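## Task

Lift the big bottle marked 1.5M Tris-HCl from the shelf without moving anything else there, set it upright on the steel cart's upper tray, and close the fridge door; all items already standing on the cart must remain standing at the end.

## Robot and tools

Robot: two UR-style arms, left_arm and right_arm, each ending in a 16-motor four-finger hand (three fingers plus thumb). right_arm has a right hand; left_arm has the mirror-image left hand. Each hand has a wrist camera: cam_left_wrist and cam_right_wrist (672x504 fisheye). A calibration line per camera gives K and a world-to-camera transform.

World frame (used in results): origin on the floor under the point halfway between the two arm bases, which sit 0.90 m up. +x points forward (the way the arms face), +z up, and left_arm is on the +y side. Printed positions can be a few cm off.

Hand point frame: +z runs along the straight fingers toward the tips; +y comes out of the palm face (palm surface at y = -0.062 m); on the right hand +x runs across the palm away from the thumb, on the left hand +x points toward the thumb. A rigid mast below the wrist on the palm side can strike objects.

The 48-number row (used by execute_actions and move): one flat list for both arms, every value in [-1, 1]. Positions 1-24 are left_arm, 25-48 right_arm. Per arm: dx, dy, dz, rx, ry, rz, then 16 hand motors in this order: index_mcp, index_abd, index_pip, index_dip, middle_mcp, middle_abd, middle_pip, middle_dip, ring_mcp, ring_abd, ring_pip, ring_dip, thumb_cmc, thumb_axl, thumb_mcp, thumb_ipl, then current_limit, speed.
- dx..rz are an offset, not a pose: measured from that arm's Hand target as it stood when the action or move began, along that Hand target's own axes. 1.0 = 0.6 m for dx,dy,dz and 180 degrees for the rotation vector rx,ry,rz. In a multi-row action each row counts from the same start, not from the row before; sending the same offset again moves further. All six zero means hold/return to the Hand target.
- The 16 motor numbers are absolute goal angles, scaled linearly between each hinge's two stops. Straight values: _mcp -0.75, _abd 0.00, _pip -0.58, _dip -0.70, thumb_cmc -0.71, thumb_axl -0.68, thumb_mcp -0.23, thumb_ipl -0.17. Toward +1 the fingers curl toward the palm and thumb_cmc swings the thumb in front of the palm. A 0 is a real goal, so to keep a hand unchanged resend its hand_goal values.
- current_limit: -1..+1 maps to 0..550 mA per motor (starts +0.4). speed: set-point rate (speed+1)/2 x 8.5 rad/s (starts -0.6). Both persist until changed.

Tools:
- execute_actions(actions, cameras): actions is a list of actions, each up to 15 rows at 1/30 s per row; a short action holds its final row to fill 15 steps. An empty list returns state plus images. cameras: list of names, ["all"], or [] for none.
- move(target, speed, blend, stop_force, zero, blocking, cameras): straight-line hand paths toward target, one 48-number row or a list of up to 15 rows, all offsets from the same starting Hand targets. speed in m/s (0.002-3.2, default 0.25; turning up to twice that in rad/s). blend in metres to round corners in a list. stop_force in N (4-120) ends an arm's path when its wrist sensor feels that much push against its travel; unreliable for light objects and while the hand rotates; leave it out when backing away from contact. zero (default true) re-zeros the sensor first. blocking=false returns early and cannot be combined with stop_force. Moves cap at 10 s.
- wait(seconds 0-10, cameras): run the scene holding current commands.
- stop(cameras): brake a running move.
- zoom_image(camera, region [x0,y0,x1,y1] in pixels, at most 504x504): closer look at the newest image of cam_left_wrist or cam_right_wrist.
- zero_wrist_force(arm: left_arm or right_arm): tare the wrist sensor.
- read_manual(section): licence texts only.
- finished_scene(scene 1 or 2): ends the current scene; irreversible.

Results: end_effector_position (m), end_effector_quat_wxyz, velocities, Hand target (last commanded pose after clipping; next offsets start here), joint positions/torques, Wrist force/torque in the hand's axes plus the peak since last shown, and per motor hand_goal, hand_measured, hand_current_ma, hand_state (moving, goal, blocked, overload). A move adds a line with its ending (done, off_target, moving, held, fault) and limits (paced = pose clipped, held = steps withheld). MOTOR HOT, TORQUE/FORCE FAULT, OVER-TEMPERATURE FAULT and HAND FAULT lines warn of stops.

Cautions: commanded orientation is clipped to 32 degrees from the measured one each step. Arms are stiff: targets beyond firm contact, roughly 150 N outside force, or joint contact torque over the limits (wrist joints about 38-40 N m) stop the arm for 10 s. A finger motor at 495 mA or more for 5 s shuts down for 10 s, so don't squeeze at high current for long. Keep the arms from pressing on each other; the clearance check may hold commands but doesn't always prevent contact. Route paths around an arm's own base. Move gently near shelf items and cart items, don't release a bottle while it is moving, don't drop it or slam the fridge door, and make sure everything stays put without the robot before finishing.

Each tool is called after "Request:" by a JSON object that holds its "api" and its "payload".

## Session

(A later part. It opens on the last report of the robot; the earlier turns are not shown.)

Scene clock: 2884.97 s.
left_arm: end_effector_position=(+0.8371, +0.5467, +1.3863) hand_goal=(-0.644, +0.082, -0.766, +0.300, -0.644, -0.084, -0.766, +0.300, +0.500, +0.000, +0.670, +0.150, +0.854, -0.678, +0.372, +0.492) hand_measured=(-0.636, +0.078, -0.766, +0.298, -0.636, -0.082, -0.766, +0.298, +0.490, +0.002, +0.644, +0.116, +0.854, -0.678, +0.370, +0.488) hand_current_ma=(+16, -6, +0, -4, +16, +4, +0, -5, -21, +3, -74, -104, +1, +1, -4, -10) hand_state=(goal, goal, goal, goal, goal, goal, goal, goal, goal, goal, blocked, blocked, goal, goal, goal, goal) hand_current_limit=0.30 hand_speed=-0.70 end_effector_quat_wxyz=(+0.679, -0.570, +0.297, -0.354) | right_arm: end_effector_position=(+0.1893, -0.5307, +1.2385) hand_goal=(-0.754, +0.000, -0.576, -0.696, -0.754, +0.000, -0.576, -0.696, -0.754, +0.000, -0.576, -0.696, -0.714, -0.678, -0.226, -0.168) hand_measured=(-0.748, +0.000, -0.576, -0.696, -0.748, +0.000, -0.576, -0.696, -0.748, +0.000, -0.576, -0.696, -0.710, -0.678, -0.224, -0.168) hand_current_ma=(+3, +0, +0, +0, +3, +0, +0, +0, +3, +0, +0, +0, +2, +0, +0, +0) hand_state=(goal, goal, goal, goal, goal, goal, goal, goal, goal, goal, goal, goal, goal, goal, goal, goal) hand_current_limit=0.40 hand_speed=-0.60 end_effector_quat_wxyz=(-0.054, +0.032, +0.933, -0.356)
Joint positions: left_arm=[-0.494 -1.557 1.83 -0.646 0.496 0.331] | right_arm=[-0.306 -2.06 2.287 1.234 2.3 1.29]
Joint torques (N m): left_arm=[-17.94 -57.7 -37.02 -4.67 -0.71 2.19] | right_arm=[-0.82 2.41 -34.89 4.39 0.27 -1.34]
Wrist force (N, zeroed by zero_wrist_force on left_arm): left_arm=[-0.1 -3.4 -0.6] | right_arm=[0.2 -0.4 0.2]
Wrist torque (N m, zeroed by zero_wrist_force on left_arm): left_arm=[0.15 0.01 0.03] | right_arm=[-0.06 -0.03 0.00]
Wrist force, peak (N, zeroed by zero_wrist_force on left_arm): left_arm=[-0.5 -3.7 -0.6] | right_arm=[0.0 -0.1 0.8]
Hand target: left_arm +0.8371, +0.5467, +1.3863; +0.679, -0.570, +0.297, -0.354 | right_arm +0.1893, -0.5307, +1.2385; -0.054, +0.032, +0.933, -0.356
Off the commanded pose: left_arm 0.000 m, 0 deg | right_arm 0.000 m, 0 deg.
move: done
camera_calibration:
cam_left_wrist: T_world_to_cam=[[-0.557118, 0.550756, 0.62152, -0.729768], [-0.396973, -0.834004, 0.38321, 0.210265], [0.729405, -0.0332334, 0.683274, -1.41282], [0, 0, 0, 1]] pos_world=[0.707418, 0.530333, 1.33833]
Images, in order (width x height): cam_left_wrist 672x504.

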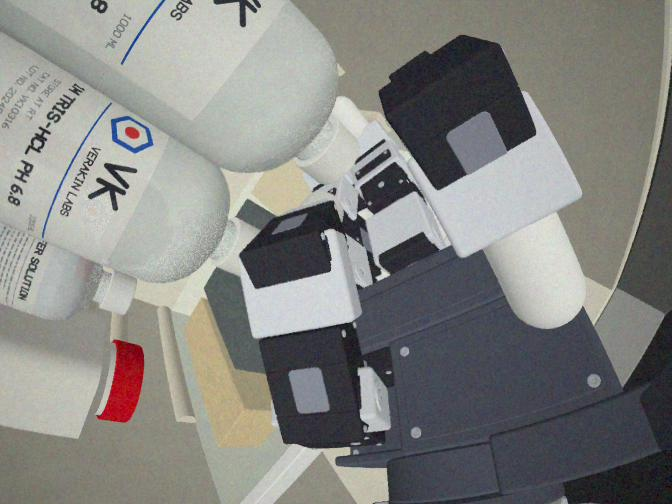

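Request:
{"api": "move", "payload": {"target": [0,0.0024,0.0131,0,0,0,-0.644,0.083,-0.766,0.3,-0.644,-0.083,-0.766,0.3,0.5,0,0.67,0.15,0.854,-0.677,0.373,0.492,0.3,-0.7,0,0,0,0,0,0,-0.754,0,-0.576,-0.696,-0.754,0,-0.576,-0.696,-0.754,0,-0.576,-0.696,-0.714,-0.678,-0.226,-0.168,0.4,-0.6], "speed": 0.02, "stop_force": 8}}

Request:
{"api": "move", "payload": {"target": [0,0,0,0,0,0,-0.644,0.083,-0.766,0.65,-0.644,-0.083,-0.766,0.65,0.5,0,0.67,0.15,0.854,-0.677,0.373,0.492,0.3,-0.7,0,0,0,0,0,0,-0.754,0,-0.576,-0.696,-0.754,0,-0.576,-0.696,-0.754,0,-0.576,-0.696,-0.714,-0.678,-0.226,-0.168,0.4,-0.6], "speed": 0.04, "cameras": ["cam_left_wrist"]}}

Request:
{"api": "zoom_image", "payload": {"camera": "cam_left_wrist", "region": [260, 60, 440, 210]}}

Scene clock: 2900.73 s.
left_arm: end_effector_position=(+0.8436, +0.5512, +1.3863) hand_goal=(-0.644, +0.082, -0.766, +0.300, -0.644, -0.084, -0.766, +0.300, +0.500, +0.000, +0.670, +0.150, +0.854, -0.678, +0.372, +0.492) hand_measured=(-0.636, +0.078, -0.766, +0.298, -0.636, -0.082, -0.766, +0.298, +0.490, +0.002, +0.644, +0.116, +0.854, -0.678, +0.370, +0.488) hand_current_ma=(+16, -5, +0, -4, +16, +4, +0, -5, -21, +3, -74, -104, +1, +1, -4, -10) hand_state=(goal, goal, goal, goal, goal, goal, goal, goal, goal, goal, blocked, blocked, goal, goal, goal, goal) hand_current_limit=0.30 hand_speed=-0.70 end_effector_quat_wxyz=(+0.679, -0.570, +0.297, -0.354) | right_arm: end_effector_position=(+0.1893, -0.5307, +1.2385) hand_goal=(-0.754, +0.000, -0.576, -0.696, -0.754, +0.000, -0.576, -0.696, -0.754, +0.000, -0.576, -0.696, -0.714, -0.678, -0.226, -0.168) hand_measured=(-0.748, +0.000, -0.576, -0.696, -0.748, +0.000, -0.576, -0.696, -0.748, +0.000, -0.576, -0.696, -0.710, -0.678, -0.224, -0.168) hand_current_ma=(+3, +0, +0, +0, +3, +0, +0, +0, +3, +0, +0, +0, +2, +0, +0, +0) hand_state=(goal, goal, goal, goal, goal, goal, goal, goal, goal, goal, goal, goal, goal, goal, goal, goal) hand_current_limit=0.40 hand_speed=-0.60 end_effector_quat_wxyz=(-0.054, +0.032, +0.933, -0.356)
Joint positions: left_arm=[-0.482 -1.546 1.819 -0.638 0.507 0.323] | right_arm=[-0.306 -2.06 2.287 1.234 2.3 1.29]
Joint torques (N m): left_arm=[-17 -59.28 -37.29 -5.29 -0.93 1.93] | right_arm=[-1.12 3.07 -34.88 4.3 0.17 -1.23]
Wrist force (N, zeroed by zero_wrist_force on left_arm): left_arm=[-0.7 -3.4 -0.4] | right_arm=[0.1 0.0 0.4]
Wrist torque (N m, zeroed by zero_wrist_force on left_arm): left_arm=[0.13 0.07 -0.02] | right_arm=[-0.03 -0.02 0.00]
Wrist force, peak (N, zeroed by zero_wrist_force on left_arm): left_arm=[-0.7 -3.8 -0.5] | right_arm=[0.1 -0.2 0.9]
Hand target: left_arm +0.8436, +0.5512, +1.3863; +0.679, -0.570, +0.297, -0.354 | right_arm +0.1893, -0.5307, +1.2385; -0.054, +0.032, +0.933, -0.356
Off the commanded pose: left_arm 0.000 m, 0 deg | right_arm 0.000 m, 0 deg.
move: done

Scene clock: 2901.33 s.
left_arm: end_effector_position=(+0.8436, +0.5512, +1.3863) hand_goal=(-0.644, +0.082, -0.766, +0.650, -0.644, -0.084, -0.766, +0.650, +0.500, +0.000, +0.670, +0.150, +0.854, -0.678, +0.372, +0.492) hand_measured=(-0.636, +0.078, -0.766, +0.648, -0.636, -0.082, -0.766, +0.642, +0.490, +0.002, +0.644, +0.116, +0.854, -0.678, +0.370, +0.488) hand_current_ma=(+16, -5, +0, -4, +16, +4, +0, -18, -21, +3, -74, -104, +1, +1, -4, -10) hand_state=(goal, goal, goal, goal, goal, goal, goal, goal, goal, goal, blocked, blocked, goal, goal, goal, goal) hand_current_limit=0.30 hand_speed=-0.70 end_effector_quat_wxyz=(+0.679, -0.570, +0.297, -0.354) | right_arm: end_effector_position=(+0.1893, -0.5307, +1.2385) hand_goal=(-0.754, +0.000, -0.576, -0.696, -0.754, +0.000, -0.576, -0.696, -0.754, +0.000, -0.576, -0.696, -0.714, -0.678, -0.226, -0.168) hand_measured=(-0.748, +0.000, -0.576, -0.696, -0.748, +0.000, -0.576, -0.696, -0.748, +0.000, -0.576, -0.696, -0.710, -0.678, -0.224, -0.168) hand_current_ma=(+3, +0, +0, +0, +3, +0, +0, +0, +3, +0, +0, +0, +2, +0, +0, +0) hand_state=(goal, goal, goal, goal, goal, goal, goal, goal, goal, goal, goal, goal, goal, goal, goal, goal) hand_current_limit=0.40 hand_speed=-0.60 end_effector_quat_wxyz=(-0.054, +0.032, +0.933, -0.356)
Joint positions: left_arm=[-0.482 -1.546 1.819 -0.638 0.507 0.323] | right_arm=[-0.306 -2.06 2.287 1.234 2.3 1.29]
Joint torques (N m): left_arm=[-17.54 -56.38 -37.44 -4.94 -0.75 2.42] | right_arm=[-0.44 1.75 -34.82 4.24 0.21 -1.13]
Wrist force (N, zeroed by zero_wrist_force on left_arm): left_arm=[-0.7 -3.1 0.5] | right_arm=[0.1 -0.2 0.6]
Wrist torque (N m, zeroed by zero_wrist_force on left_arm): left_arm=[0.10 0.05 -0.03] | right_arm=[-0.07 -0.03 0.00]
Wrist force, peak (N, zeroed by zero_wrist_force on left_arm): left_arm=[-0.7 -3.6 -0.9] | right_arm=[0.1 -0.2 0.8]
Hand target: left_arm +0.8436, +0.5512, +1.3863; +0.679, -0.570, +0.297, -0.354 | right_arm +0.1893, -0.5307, +1.2385; -0.054, +0.032, +0.933, -0.356
Off the commanded pose: left_arm 0.000 m, 0 deg | right_arm 0.000 m, 0 deg.
move: done
camera_calibration:
cam_left_wrist: T_world_to_cam=[[-0.557118, 0.550756, 0.62152, -0.728508], [-0.396973, -0.834004, 0.38321, 0.216676], [0.729405, -0.0332334, 0.683274, -1.41741], [0, 0, 0, 1]] pos_world=[0.714018, 0.534833, 1.33823]
Images, in order (width x height): cam_left_wrist 672x504.

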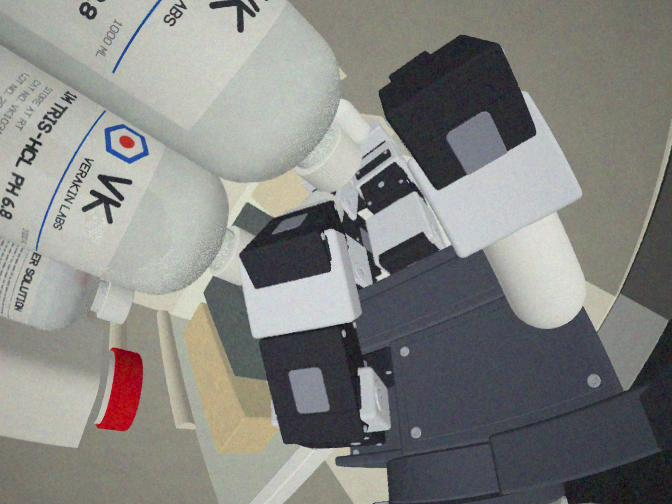

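Scaled by 2.800 from the camera's 672x504 image, which has a finer 960x720 frame.

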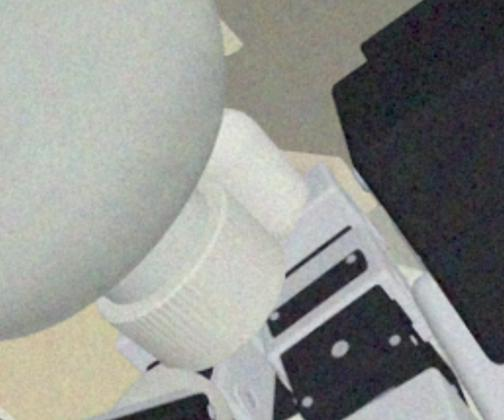

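Request:
{"api": "move", "payload": {"target": [0,0.0024,0.0131,0,0,0,-0.644,0.083,-0.766,0.65,-0.644,-0.083,-0.766,0.65,0.5,0,0.67,0.15,0.854,-0.677,0.373,0.492,0.3,-0.7,0,0,0,0,0,0,-0.754,0,-0.576,-0.696,-0.754,0,-0.576,-0.696,-0.754,0,-0.576,-0.696,-0.714,-0.678,-0.226,-0.168,0.4,-0.6], "speed": 0.02, "stop_force": 8}}

Request:
{"api": "move", "payload": {"target": [0,0,0,0,0,0,-0.644,0.083,-0.474,0.65,-0.644,-0.083,-0.474,0.65,0.5,0,0.67,0.15,0.854,-0.677,0.373,0.492,0.3,-0.7,0,0,0,0,0,0,-0.754,0,-0.576,-0.696,-0.754,0,-0.576,-0.696,-0.754,0,-0.576,-0.696,-0.714,-0.678,-0.226,-0.168,0.4,-0.6], "speed": 0.04, "cameras": ["cam_left_wrist"]}}

Request:
{"api": "zoom_image", "payload": {"camera": "cam_left_wrist", "region": [260, 60, 440, 210]}}

Scene clock: 2919.80 s.
left_arm: end_effector_position=(+0.8502, +0.5558, +1.3862) hand_goal=(-0.644, +0.082, -0.766, +0.650, -0.644, -0.084, -0.766, +0.650, +0.500, +0.000, +0.670, +0.150, +0.854, -0.678, +0.372, +0.492) hand_measured=(-0.636, +0.078, -0.766, +0.648, -0.636, -0.082, -0.766, +0.648, +0.490, +0.002, +0.644, +0.116, +0.854, -0.678, +0.370, +0.488) hand_current_ma=(+16, -5, +0, -4, +16, +4, +0, -5, -21, +3, -74, -104, +1, +1, -4, -10) hand_state=(goal, goal, goal, goal, goal, goal, goal, goal, goal, goal, blocked, blocked, goal, goal, goal, goal) hand_current_limit=0.30 hand_speed=-0.70 end_effector_quat_wxyz=(+0.679, -0.570, +0.297, -0.354) | right_arm: end_effector_position=(+0.1893, -0.5307, +1.2385) hand_goal=(-0.754, +0.000, -0.576, -0.696, -0.754, +0.000, -0.576, -0.696, -0.754, +0.000, -0.576, -0.696, -0.714, -0.678, -0.226, -0.168) hand_measured=(-0.748, +0.000, -0.576, -0.696, -0.748, +0.000, -0.576, -0.696, -0.748, +0.000, -0.576, -0.696, -0.710, -0.678, -0.224, -0.168) hand_current_ma=(+3, +0, +0, +0, +3, +0, +0, +0, +3, +0, +0, +0, +2, +0, +0, +0) hand_state=(goal, goal, goal, goal, goal, goal, goal, goal, goal, goal, goal, goal, goal, goal, goal, goal) hand_current_limit=0.40 hand_speed=-0.60 end_effector_quat_wxyz=(-0.054, +0.032, +0.933, -0.356)
Joint positions: left_arm=[-0.471 -1.536 1.808 -0.63 0.518 0.314] | right_arm=[-0.306 -2.06 2.287 1.234 2.3 1.29]
Joint torques (N m): left_arm=[-16.87 -58.08 -37.12 -5.14 -1.21 2.13] | right_arm=[-0.81 2.12 -34.93 4.39 0.04 -1.45]
Wrist force (N, zeroed by zero_wrist_force on left_arm): left_arm=[-0.4 -3.4 -0.4] | right_arm=[0.0 0.0 0.3]
Wrist torque (N m, zeroed by zero_wrist_force on left_arm): left_arm=[0.13 0.01 0.00] | right_arm=[-0.02 -0.01 -0.01]
Wrist force, peak (N, zeroed by zero_wrist_force on left_arm): left_arm=[-0.7 -3.7 -0.3] | right_arm=[0.3 -0.4 0.7]
Hand target: left_arm +0.8502, +0.5558, +1.3862; +0.679, -0.570, +0.297, -0.354 | right_arm +0.1893, -0.5307, +1.2385; -0.054, +0.032, +0.933, -0.356
Off the commanded pose: left_arm 0.000 m, 0 deg | right_arm 0.000 m, 0 deg.
move: done

Scene clock: 2920.33 s.
left_arm: end_effector_position=(+0.8502, +0.5558, +1.3862) hand_goal=(-0.644, +0.082, -0.474, +0.650, -0.644, -0.084, -0.474, +0.650, +0.500, +0.000, +0.670, +0.150, +0.854, -0.678, +0.372, +0.492) hand_measured=(-0.640, +0.078, -0.486, +0.648, -0.640, -0.080, -0.482, +0.648, +0.490, +0.002, +0.644, +0.116, +0.854, -0.678, +0.370, +0.488) hand_current_ma=(+7, -6, -25, -4, +6, +6, -17, -5, -21, +3, -74, -104, +1, +1, -4, -10) hand_state=(goal, goal, goal, goal, goal, goal, goal, goal, goal, goal, blocked, blocked, goal, goal, goal, goal) hand_current_limit=0.30 hand_speed=-0.70 end_effector_quat_wxyz=(+0.679, -0.570, +0.297, -0.354) | right_arm: end_effector_position=(+0.1893, -0.5307, +1.2385) hand_goal=(-0.754, +0.000, -0.576, -0.696, -0.754, +0.000, -0.576, -0.696, -0.754, +0.000, -0.576, -0.696, -0.714, -0.678, -0.226, -0.168) hand_measured=(-0.748, +0.000, -0.576, -0.696, -0.748, +0.000, -0.576, -0.696, -0.748, +0.000, -0.576, -0.696, -0.710, -0.678, -0.224, -0.168) hand_current_ma=(+3, +0, +0, +0, +3, +0, +0, +0, +3, +0, +0, +0, +2, +0, +0, +0) hand_state=(goal, goal, goal, goal, goal, goal, goal, goal, goal, goal, goal, goal, goal, goal, goal, goal) hand_current_limit=0.40 hand_speed=-0.60 end_effector_quat_wxyz=(-0.054, +0.032, +0.933, -0.356)
Joint positions: left_arm=[-0.471 -1.536 1.808 -0.63 0.518 0.314] | right_arm=[-0.306 -2.06 2.287 1.234 2.3 1.29]
Joint torques (N m): left_arm=[-14.48 -57.48 -38.2 -5.28 -0.85 2.16] | right_arm=[-0.2 3.77 -34.81 4.37 0.05 -1.43]
Wrist force (N, zeroed by zero_wrist_force on left_arm): left_arm=[-0.7 -3.9 1.4] | right_arm=[0.0 -0.4 0.4]
Wrist torque (N m, zeroed by zero_wrist_force on left_arm): left_arm=[0.07 0.04 -0.03] | right_arm=[-0.07 -0.01 -0.01]
Wrist force, peak (N, zeroed by zero_wrist_force on left_arm): left_arm=[-0.4 -3.7 2.2] | right_arm=[-0.2 0.2 0.7]
Hand target: left_arm +0.8502, +0.5558, +1.3862; +0.679, -0.570, +0.297, -0.354 | right_arm +0.1893, -0.5307, +1.2385; -0.054, +0.032, +0.933, -0.356
Off the commanded pose: left_arm 0.000 m, 0 deg | right_arm 0.000 m, 0 deg.
move: done
camera_calibration:
cam_left_wrist: T_world_to_cam=[[-0.557118, 0.550756, 0.62152, -0.72742], [-0.396973, -0.834004, 0.38321, 0.223093], [0.729405, -0.0332334, 0.683274, -1.422], [0, 0, 0, 1]] pos_world=[0.720518, 0.539433, 1.33823]
Images, in order (width x height): cam_left_wrist 672x504.

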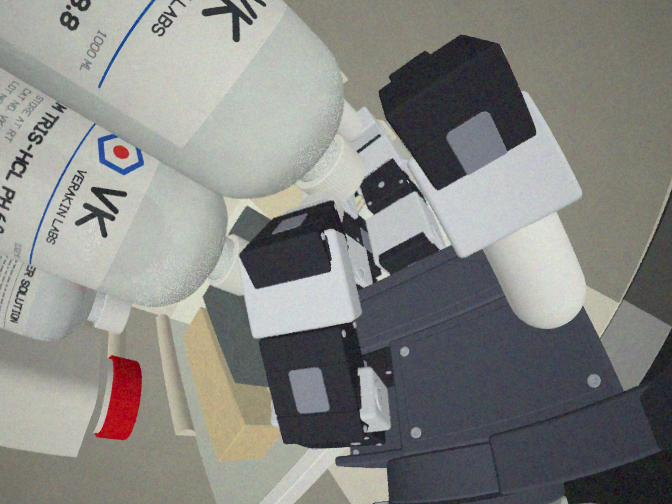

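Scaled by 2.800 from the camera's 672x504 image, which has a finer 960x720 frame.

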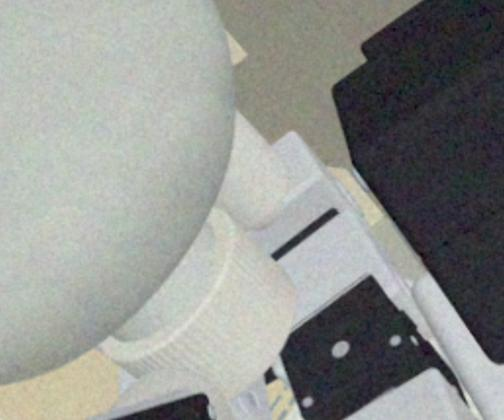

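Request:
{"api": "move", "payload": {"target": [0,0.0017,0.0098,0,0,0,-0.644,0.083,-0.474,0.65,-0.644,-0.083,-0.474,0.65,0.5,0,0.67,0.15,0.854,-0.677,0.373,0.492,0.3,-0.7,0,0,0,0,0,0,-0.754,0,-0.576,-0.696,-0.754,0,-0.576,-0.696,-0.754,0,-0.576,-0.696,-0.714,-0.678,-0.226,-0.168,0.4,-0.6], "speed": 0.02, "stop_force": 8}}

Request:
{"api": "move", "payload": {"target": [0,0,0,0,0,0,-0.644,0.12,-0.474,0.75,-0.644,-0.12,-0.474,0.75,0.5,0,0.67,0.15,0.854,-0.677,0.46,0.31,0.3,-0.7,0,0,0,0,0,0,-0.754,0,-0.576,-0.696,-0.754,0,-0.576,-0.696,-0.754,0,-0.576,-0.696,-0.714,-0.678,-0.226,-0.168,0.4,-0.6], "speed": 0.04, "cameras": ["cam_left_wrist"]}}

Request:
{"api": "zoom_image", "payload": {"camera": "cam_left_wrist", "region": [230, 60, 440, 260]}}

Scene clock: 2935.70 s.
left_arm: end_effector_position=(+0.8551, +0.5592, +1.3862) hand_goal=(-0.644, +0.082, -0.474, +0.650, -0.644, -0.084, -0.474, +0.650, +0.500, +0.000, +0.670, +0.150, +0.854, -0.678, +0.372, +0.492) hand_measured=(-0.638, +0.078, -0.474, +0.648, -0.638, -0.082, -0.474, +0.648, +0.490, +0.002, +0.644, +0.116, +0.854, -0.678, +0.370, +0.488) hand_current_ma=(+15, -5, -1, -1, +15, +4, -1, -5, -22, +3, -74, -104, +1, +1, -4, -10) hand_state=(goal, goal, goal, goal, goal, goal, goal, goal, goal, goal, blocked, blocked, goal, goal, goal, goal) hand_current_limit=0.30 hand_speed=-0.70 end_effector_quat_wxyz=(+0.679, -0.570, +0.297, -0.354) | right_arm: end_effector_position=(+0.1893, -0.5307, +1.2385) hand_goal=(-0.754, +0.000, -0.576, -0.696, -0.754, +0.000, -0.576, -0.696, -0.754, +0.000, -0.576, -0.696, -0.714, -0.678, -0.226, -0.168) hand_measured=(-0.748, +0.000, -0.576, -0.696, -0.748, +0.000, -0.576, -0.696, -0.748, +0.000, -0.576, -0.696, -0.710, -0.678, -0.224, -0.168) hand_current_ma=(+3, +0, +0, +0, +3, +0, +0, +0, +3, +0, +0, +0, +2, +0, +0, +0) hand_state=(goal, goal, goal, goal, goal, goal, goal, goal, goal, goal, goal, goal, goal, goal, goal, goal) hand_current_limit=0.40 hand_speed=-0.60 end_effector_quat_wxyz=(-0.054, +0.032, +0.933, -0.356)
Joint positions: left_arm=[-0.462 -1.528 1.799 -0.624 0.526 0.308] | right_arm=[-0.306 -2.06 2.287 1.234 2.3 1.29]
Joint torques (N m): left_arm=[-34.67 2.2 -52.07 -4.74 -0.77 2.35] | right_arm=[-0.91 1.81 -34.83 4.19 0.05 -1.23]
Wrist force (N, zeroed by zero_wrist_force on left_arm): left_arm=[-0.8 -3.2 -0.3] | right_arm=[-0.3 -0.2 0.3]
Wrist torque (N m, zeroed by zero_wrist_force on left_arm): left_arm=[0.14 0.05 -0.03] | right_arm=[-0.03 0.03 -0.03]
Wrist force, peak (N, zeroed by zero_wrist_force on left_arm): left_arm=[-0.7 -4.0 1.3] | right_arm=[-0.1 -0.5 0.8]
Hand target: left_arm +0.8551, +0.5592, +1.3862; +0.679, -0.570, +0.297, -0.354 | right_arm +0.1893, -0.5307, +1.2385; -0.054, +0.032, +0.933, -0.356
Off the commanded pose: left_arm 0.000 m, 0 deg | right_arm 0.000 m, 0 deg.
move: done

Scene clock: 2936.20 s.
left_arm: end_effector_position=(+0.8551, +0.5592, +1.3862) hand_goal=(-0.644, +0.120, -0.474, +0.750, -0.644, -0.120, -0.474, +0.750, +0.500, +0.000, +0.670, +0.150, +0.854, -0.678, +0.460, +0.310) hand_measured=(-0.636, +0.108, -0.474, +0.748, -0.638, -0.110, -0.474, +0.746, +0.490, +0.002, +0.644, +0.116, +0.854, -0.678, +0.452, +0.314) hand_current_ma=(+16, -24, -1, -5, +15, +19, -1, -6, -22, +3, -74, -104, +1, +1, -24, +9) hand_state=(goal, goal, goal, goal, goal, goal, goal, goal, goal, goal, blocked, blocked, goal, goal, goal, goal) hand_current_limit=0.30 hand_speed=-0.70 end_effector_quat_wxyz=(+0.679, -0.570, +0.297, -0.354) | right_arm: end_effector_position=(+0.1893, -0.5307, +1.2385) hand_goal=(-0.754, +0.000, -0.576, -0.696, -0.754, +0.000, -0.576, -0.696, -0.754, +0.000, -0.576, -0.696, -0.714, -0.678, -0.226, -0.168) hand_measured=(-0.748, +0.000, -0.576, -0.696, -0.748, +0.000, -0.576, -0.696, -0.748, +0.000, -0.576, -0.696, -0.710, -0.678, -0.224, -0.168) hand_current_ma=(+3, +0, +0, +0, +3, +0, +0, +0, +3, +0, +0, +0, +2, +0, +0, +0) hand_state=(goal, goal, goal, goal, goal, goal, goal, goal, goal, goal, goal, goal, goal, goal, goal, goal) hand_current_limit=0.40 hand_speed=-0.60 end_effector_quat_wxyz=(-0.054, +0.032, +0.933, -0.356)
Joint positions: left_arm=[-0.462 -1.528 1.799 -0.624 0.526 0.308] | right_arm=[-0.306 -2.06 2.287 1.234 2.3 1.29]
Joint torques (N m): left_arm=[-32.92 4.14 -52.18 -4.54 -0.73 2.25] | right_arm=[-0.8 2.71 -34.63 4.34 0.1 -1.4]
Wrist force (N, zeroed by zero_wrist_force on left_arm): left_arm=[-0.5 -3.1 -0.9] | right_arm=[0.0 -0.2 0.5]
Wrist torque (N m, zeroed by zero_wrist_force on left_arm): left_arm=[0.19 0.02 -0.02] | right_arm=[-0.06 -0.01 -0.01]
Wrist force, peak (N, zeroed by zero_wrist_force on left_arm): left_arm=[-0.5 -3.6 -1.0] | right_arm=[-0.4 0.1 0.6]
Hand target: left_arm +0.8551, +0.5592, +1.3862; +0.679, -0.570, +0.297, -0.354 | right_arm +0.1893, -0.5307, +1.2385; -0.054, +0.032, +0.933, -0.356
Off the commanded pose: left_arm 0.000 m, 0 deg | right_arm 0.000 m, 0 deg.
move: done
camera_calibration:
cam_left_wrist: T_world_to_cam=[[-0.557118, 0.550756, 0.62152, -0.726563], [-0.396973, -0.834004, 0.38321, 0.227873], [0.729405, -0.0332334, 0.683274, -1.42546], [0, 0, 0, 1]] pos_world=[0.725418, 0.542833, 1.33823]
Images, in order (width x height): cam_left_wrist 672x504.

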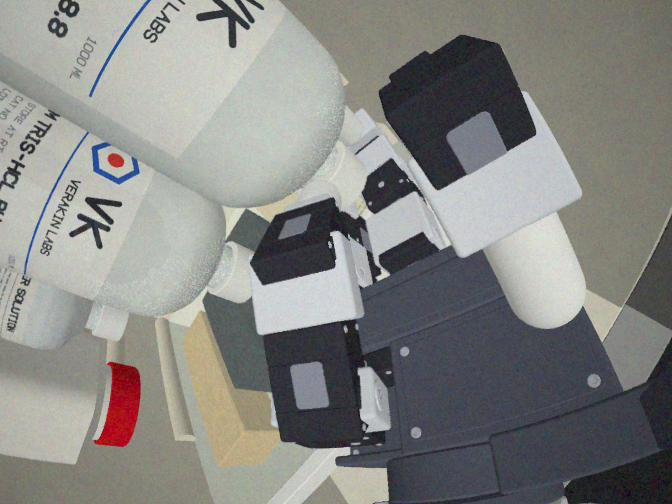

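Scaled by 2.400 from the camera's 672x504 image, which has a finer 960x720 frame.

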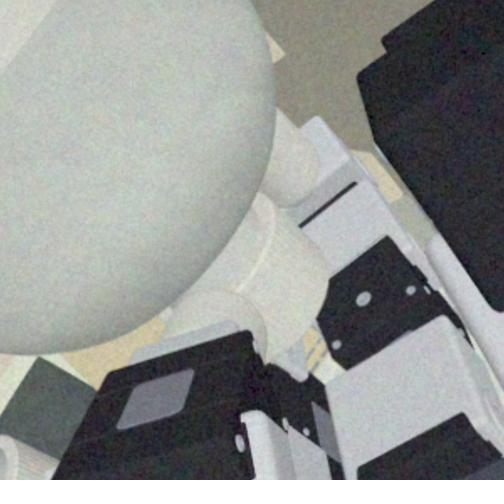

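Request:
{"api": "zero_wrist_force", "payload": {"arm": "left_arm"}}

Request:
{"api": "move", "payload": {"target": [0,0,0,0,0,0,-0.644,0.14,-0.474,0.85,-0.644,-0.14,-0.474,0.85,0.5,0,0.67,0.15,0.854,-0.677,0.5,0.249,0.4,-0.8,0,0,0,0,0,0,-0.754,0,-0.576,-0.696,-0.754,0,-0.576,-0.696,-0.754,0,-0.576,-0.696,-0.714,-0.678,-0.226,-0.168,0.4,-0.6], "speed": 0.04, "cameras": ["cam_left_wrist"]}}

Request:
{"api": "zoom_image", "payload": {"camera": "cam_left_wrist", "region": [230, 60, 440, 260]}}

Wrist force sensor zeroed.

Scene clock: 3023.73 s.
left_arm: end_effector_position=(+0.8551, +0.5592, +1.3862) hand_goal=(-0.644, +0.140, -0.474, +0.850, -0.644, -0.140, -0.474, +0.850, +0.500, +0.000, +0.670, +0.150, +0.854, -0.678, +0.500, +0.248) hand_measured=(-0.640, +0.108, -0.476, +0.836, -0.638, -0.112, -0.476, +0.834, +0.490, +0.002, +0.644, +0.116, +0.854, -0.678, +0.484, +0.260) hand_current_ma=(+9, -79, -3, -33, +13, +68, -2, -38, -22, +3, -74, -104, +1, +1, -57, +43) hand_state=(goal, blocked, goal, goal, goal, blocked, goal, goal, goal, goal, blocked, blocked, goal, goal, goal, goal) hand_current_limit=0.40 hand_speed=-0.80 end_effector_quat_wxyz=(+0.679, -0.570, +0.297, -0.354) | right_arm: end_effector_position=(+0.1893, -0.5307, +1.2385) hand_goal=(-0.754, +0.000, -0.576, -0.696, -0.754, +0.000, -0.576, -0.696, -0.754, +0.000, -0.576, -0.696, -0.714, -0.678, -0.226, -0.168) hand_measured=(-0.748, +0.000, -0.576, -0.696, -0.748, +0.000, -0.576, -0.696, -0.748, +0.000, -0.576, -0.696, -0.710, -0.678, -0.224, -0.168) hand_current_ma=(+3, +0, +0, +0, +3, +0, +0, +0, +3, +0, +0, +0, +2, +0, +0, +0) hand_state=(goal, goal, goal, goal, goal, goal, goal, goal, goal, goal, goal, goal, goal, goal, goal, goal) hand_current_limit=0.40 hand_speed=-0.60 end_effector_quat_wxyz=(-0.054, +0.032, +0.933, -0.356)
Joint positions: left_arm=[-0.462 -1.528 1.799 -0.624 0.526 0.308] | right_arm=[-0.306 -2.06 2.287 1.234 2.3 1.29]
Joint torques (N m): left_arm=[-30.79 8.76 -51.26 -4.44 -0.6 2.25] | right_arm=[-2.7 1.92 -34.85 4.2 -0.05 -1.33]
Wrist force (N, zeroed by zero_wrist_force on left_arm): left_arm=[-0.1 0.5 -1.2] | right_arm=[0.1 -0.2 0.4]
Wrist torque (N m, zeroed by zero_wrist_force on left_arm): left_arm=[0.03 0.00 -0.01] | right_arm=[-0.05 -0.02 0.00]
Wrist force, peak (N, zeroed by zero_wrist_force on left_arm): left_arm=[0.1 0.2 -1.8] | right_arm=[0.0 -0.4 0.8]
Hand target: left_arm +0.8551, +0.5592, +1.3862; +0.679, -0.570, +0.297, -0.354 | right_arm +0.1893, -0.5307, +1.2385; -0.054, +0.032, +0.933, -0.356
Off the commanded pose: left_arm 0.000 m, 0 deg | right_arm 0.000 m, 0 deg.
move: done
camera_calibration:
cam_left_wrist: T_world_to_cam=[[-0.557118, 0.550756, 0.62152, -0.726563], [-0.396973, -0.834004, 0.38321, 0.227873], [0.729405, -0.0332334, 0.683274, -1.42546], [0, 0, 0, 1]] pos_world=[0.725418, 0.542833, 1.33823]
Images, in order (width x height): cam_left_wrist 672x504.

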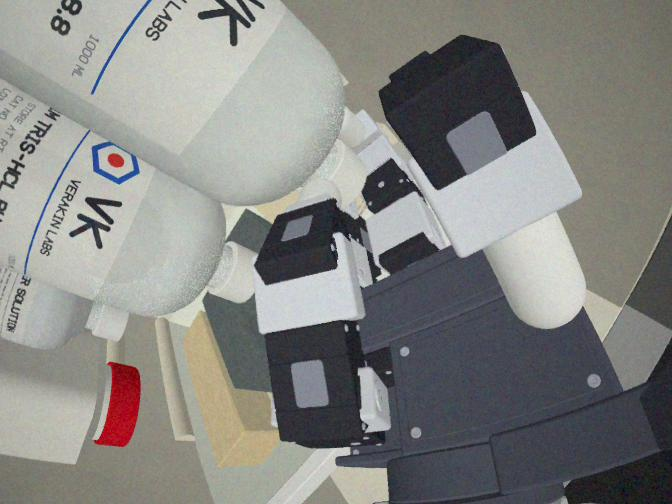

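Scaled by 2.400 from the camera's 672x504 image, which has a finer 960x720 frame.

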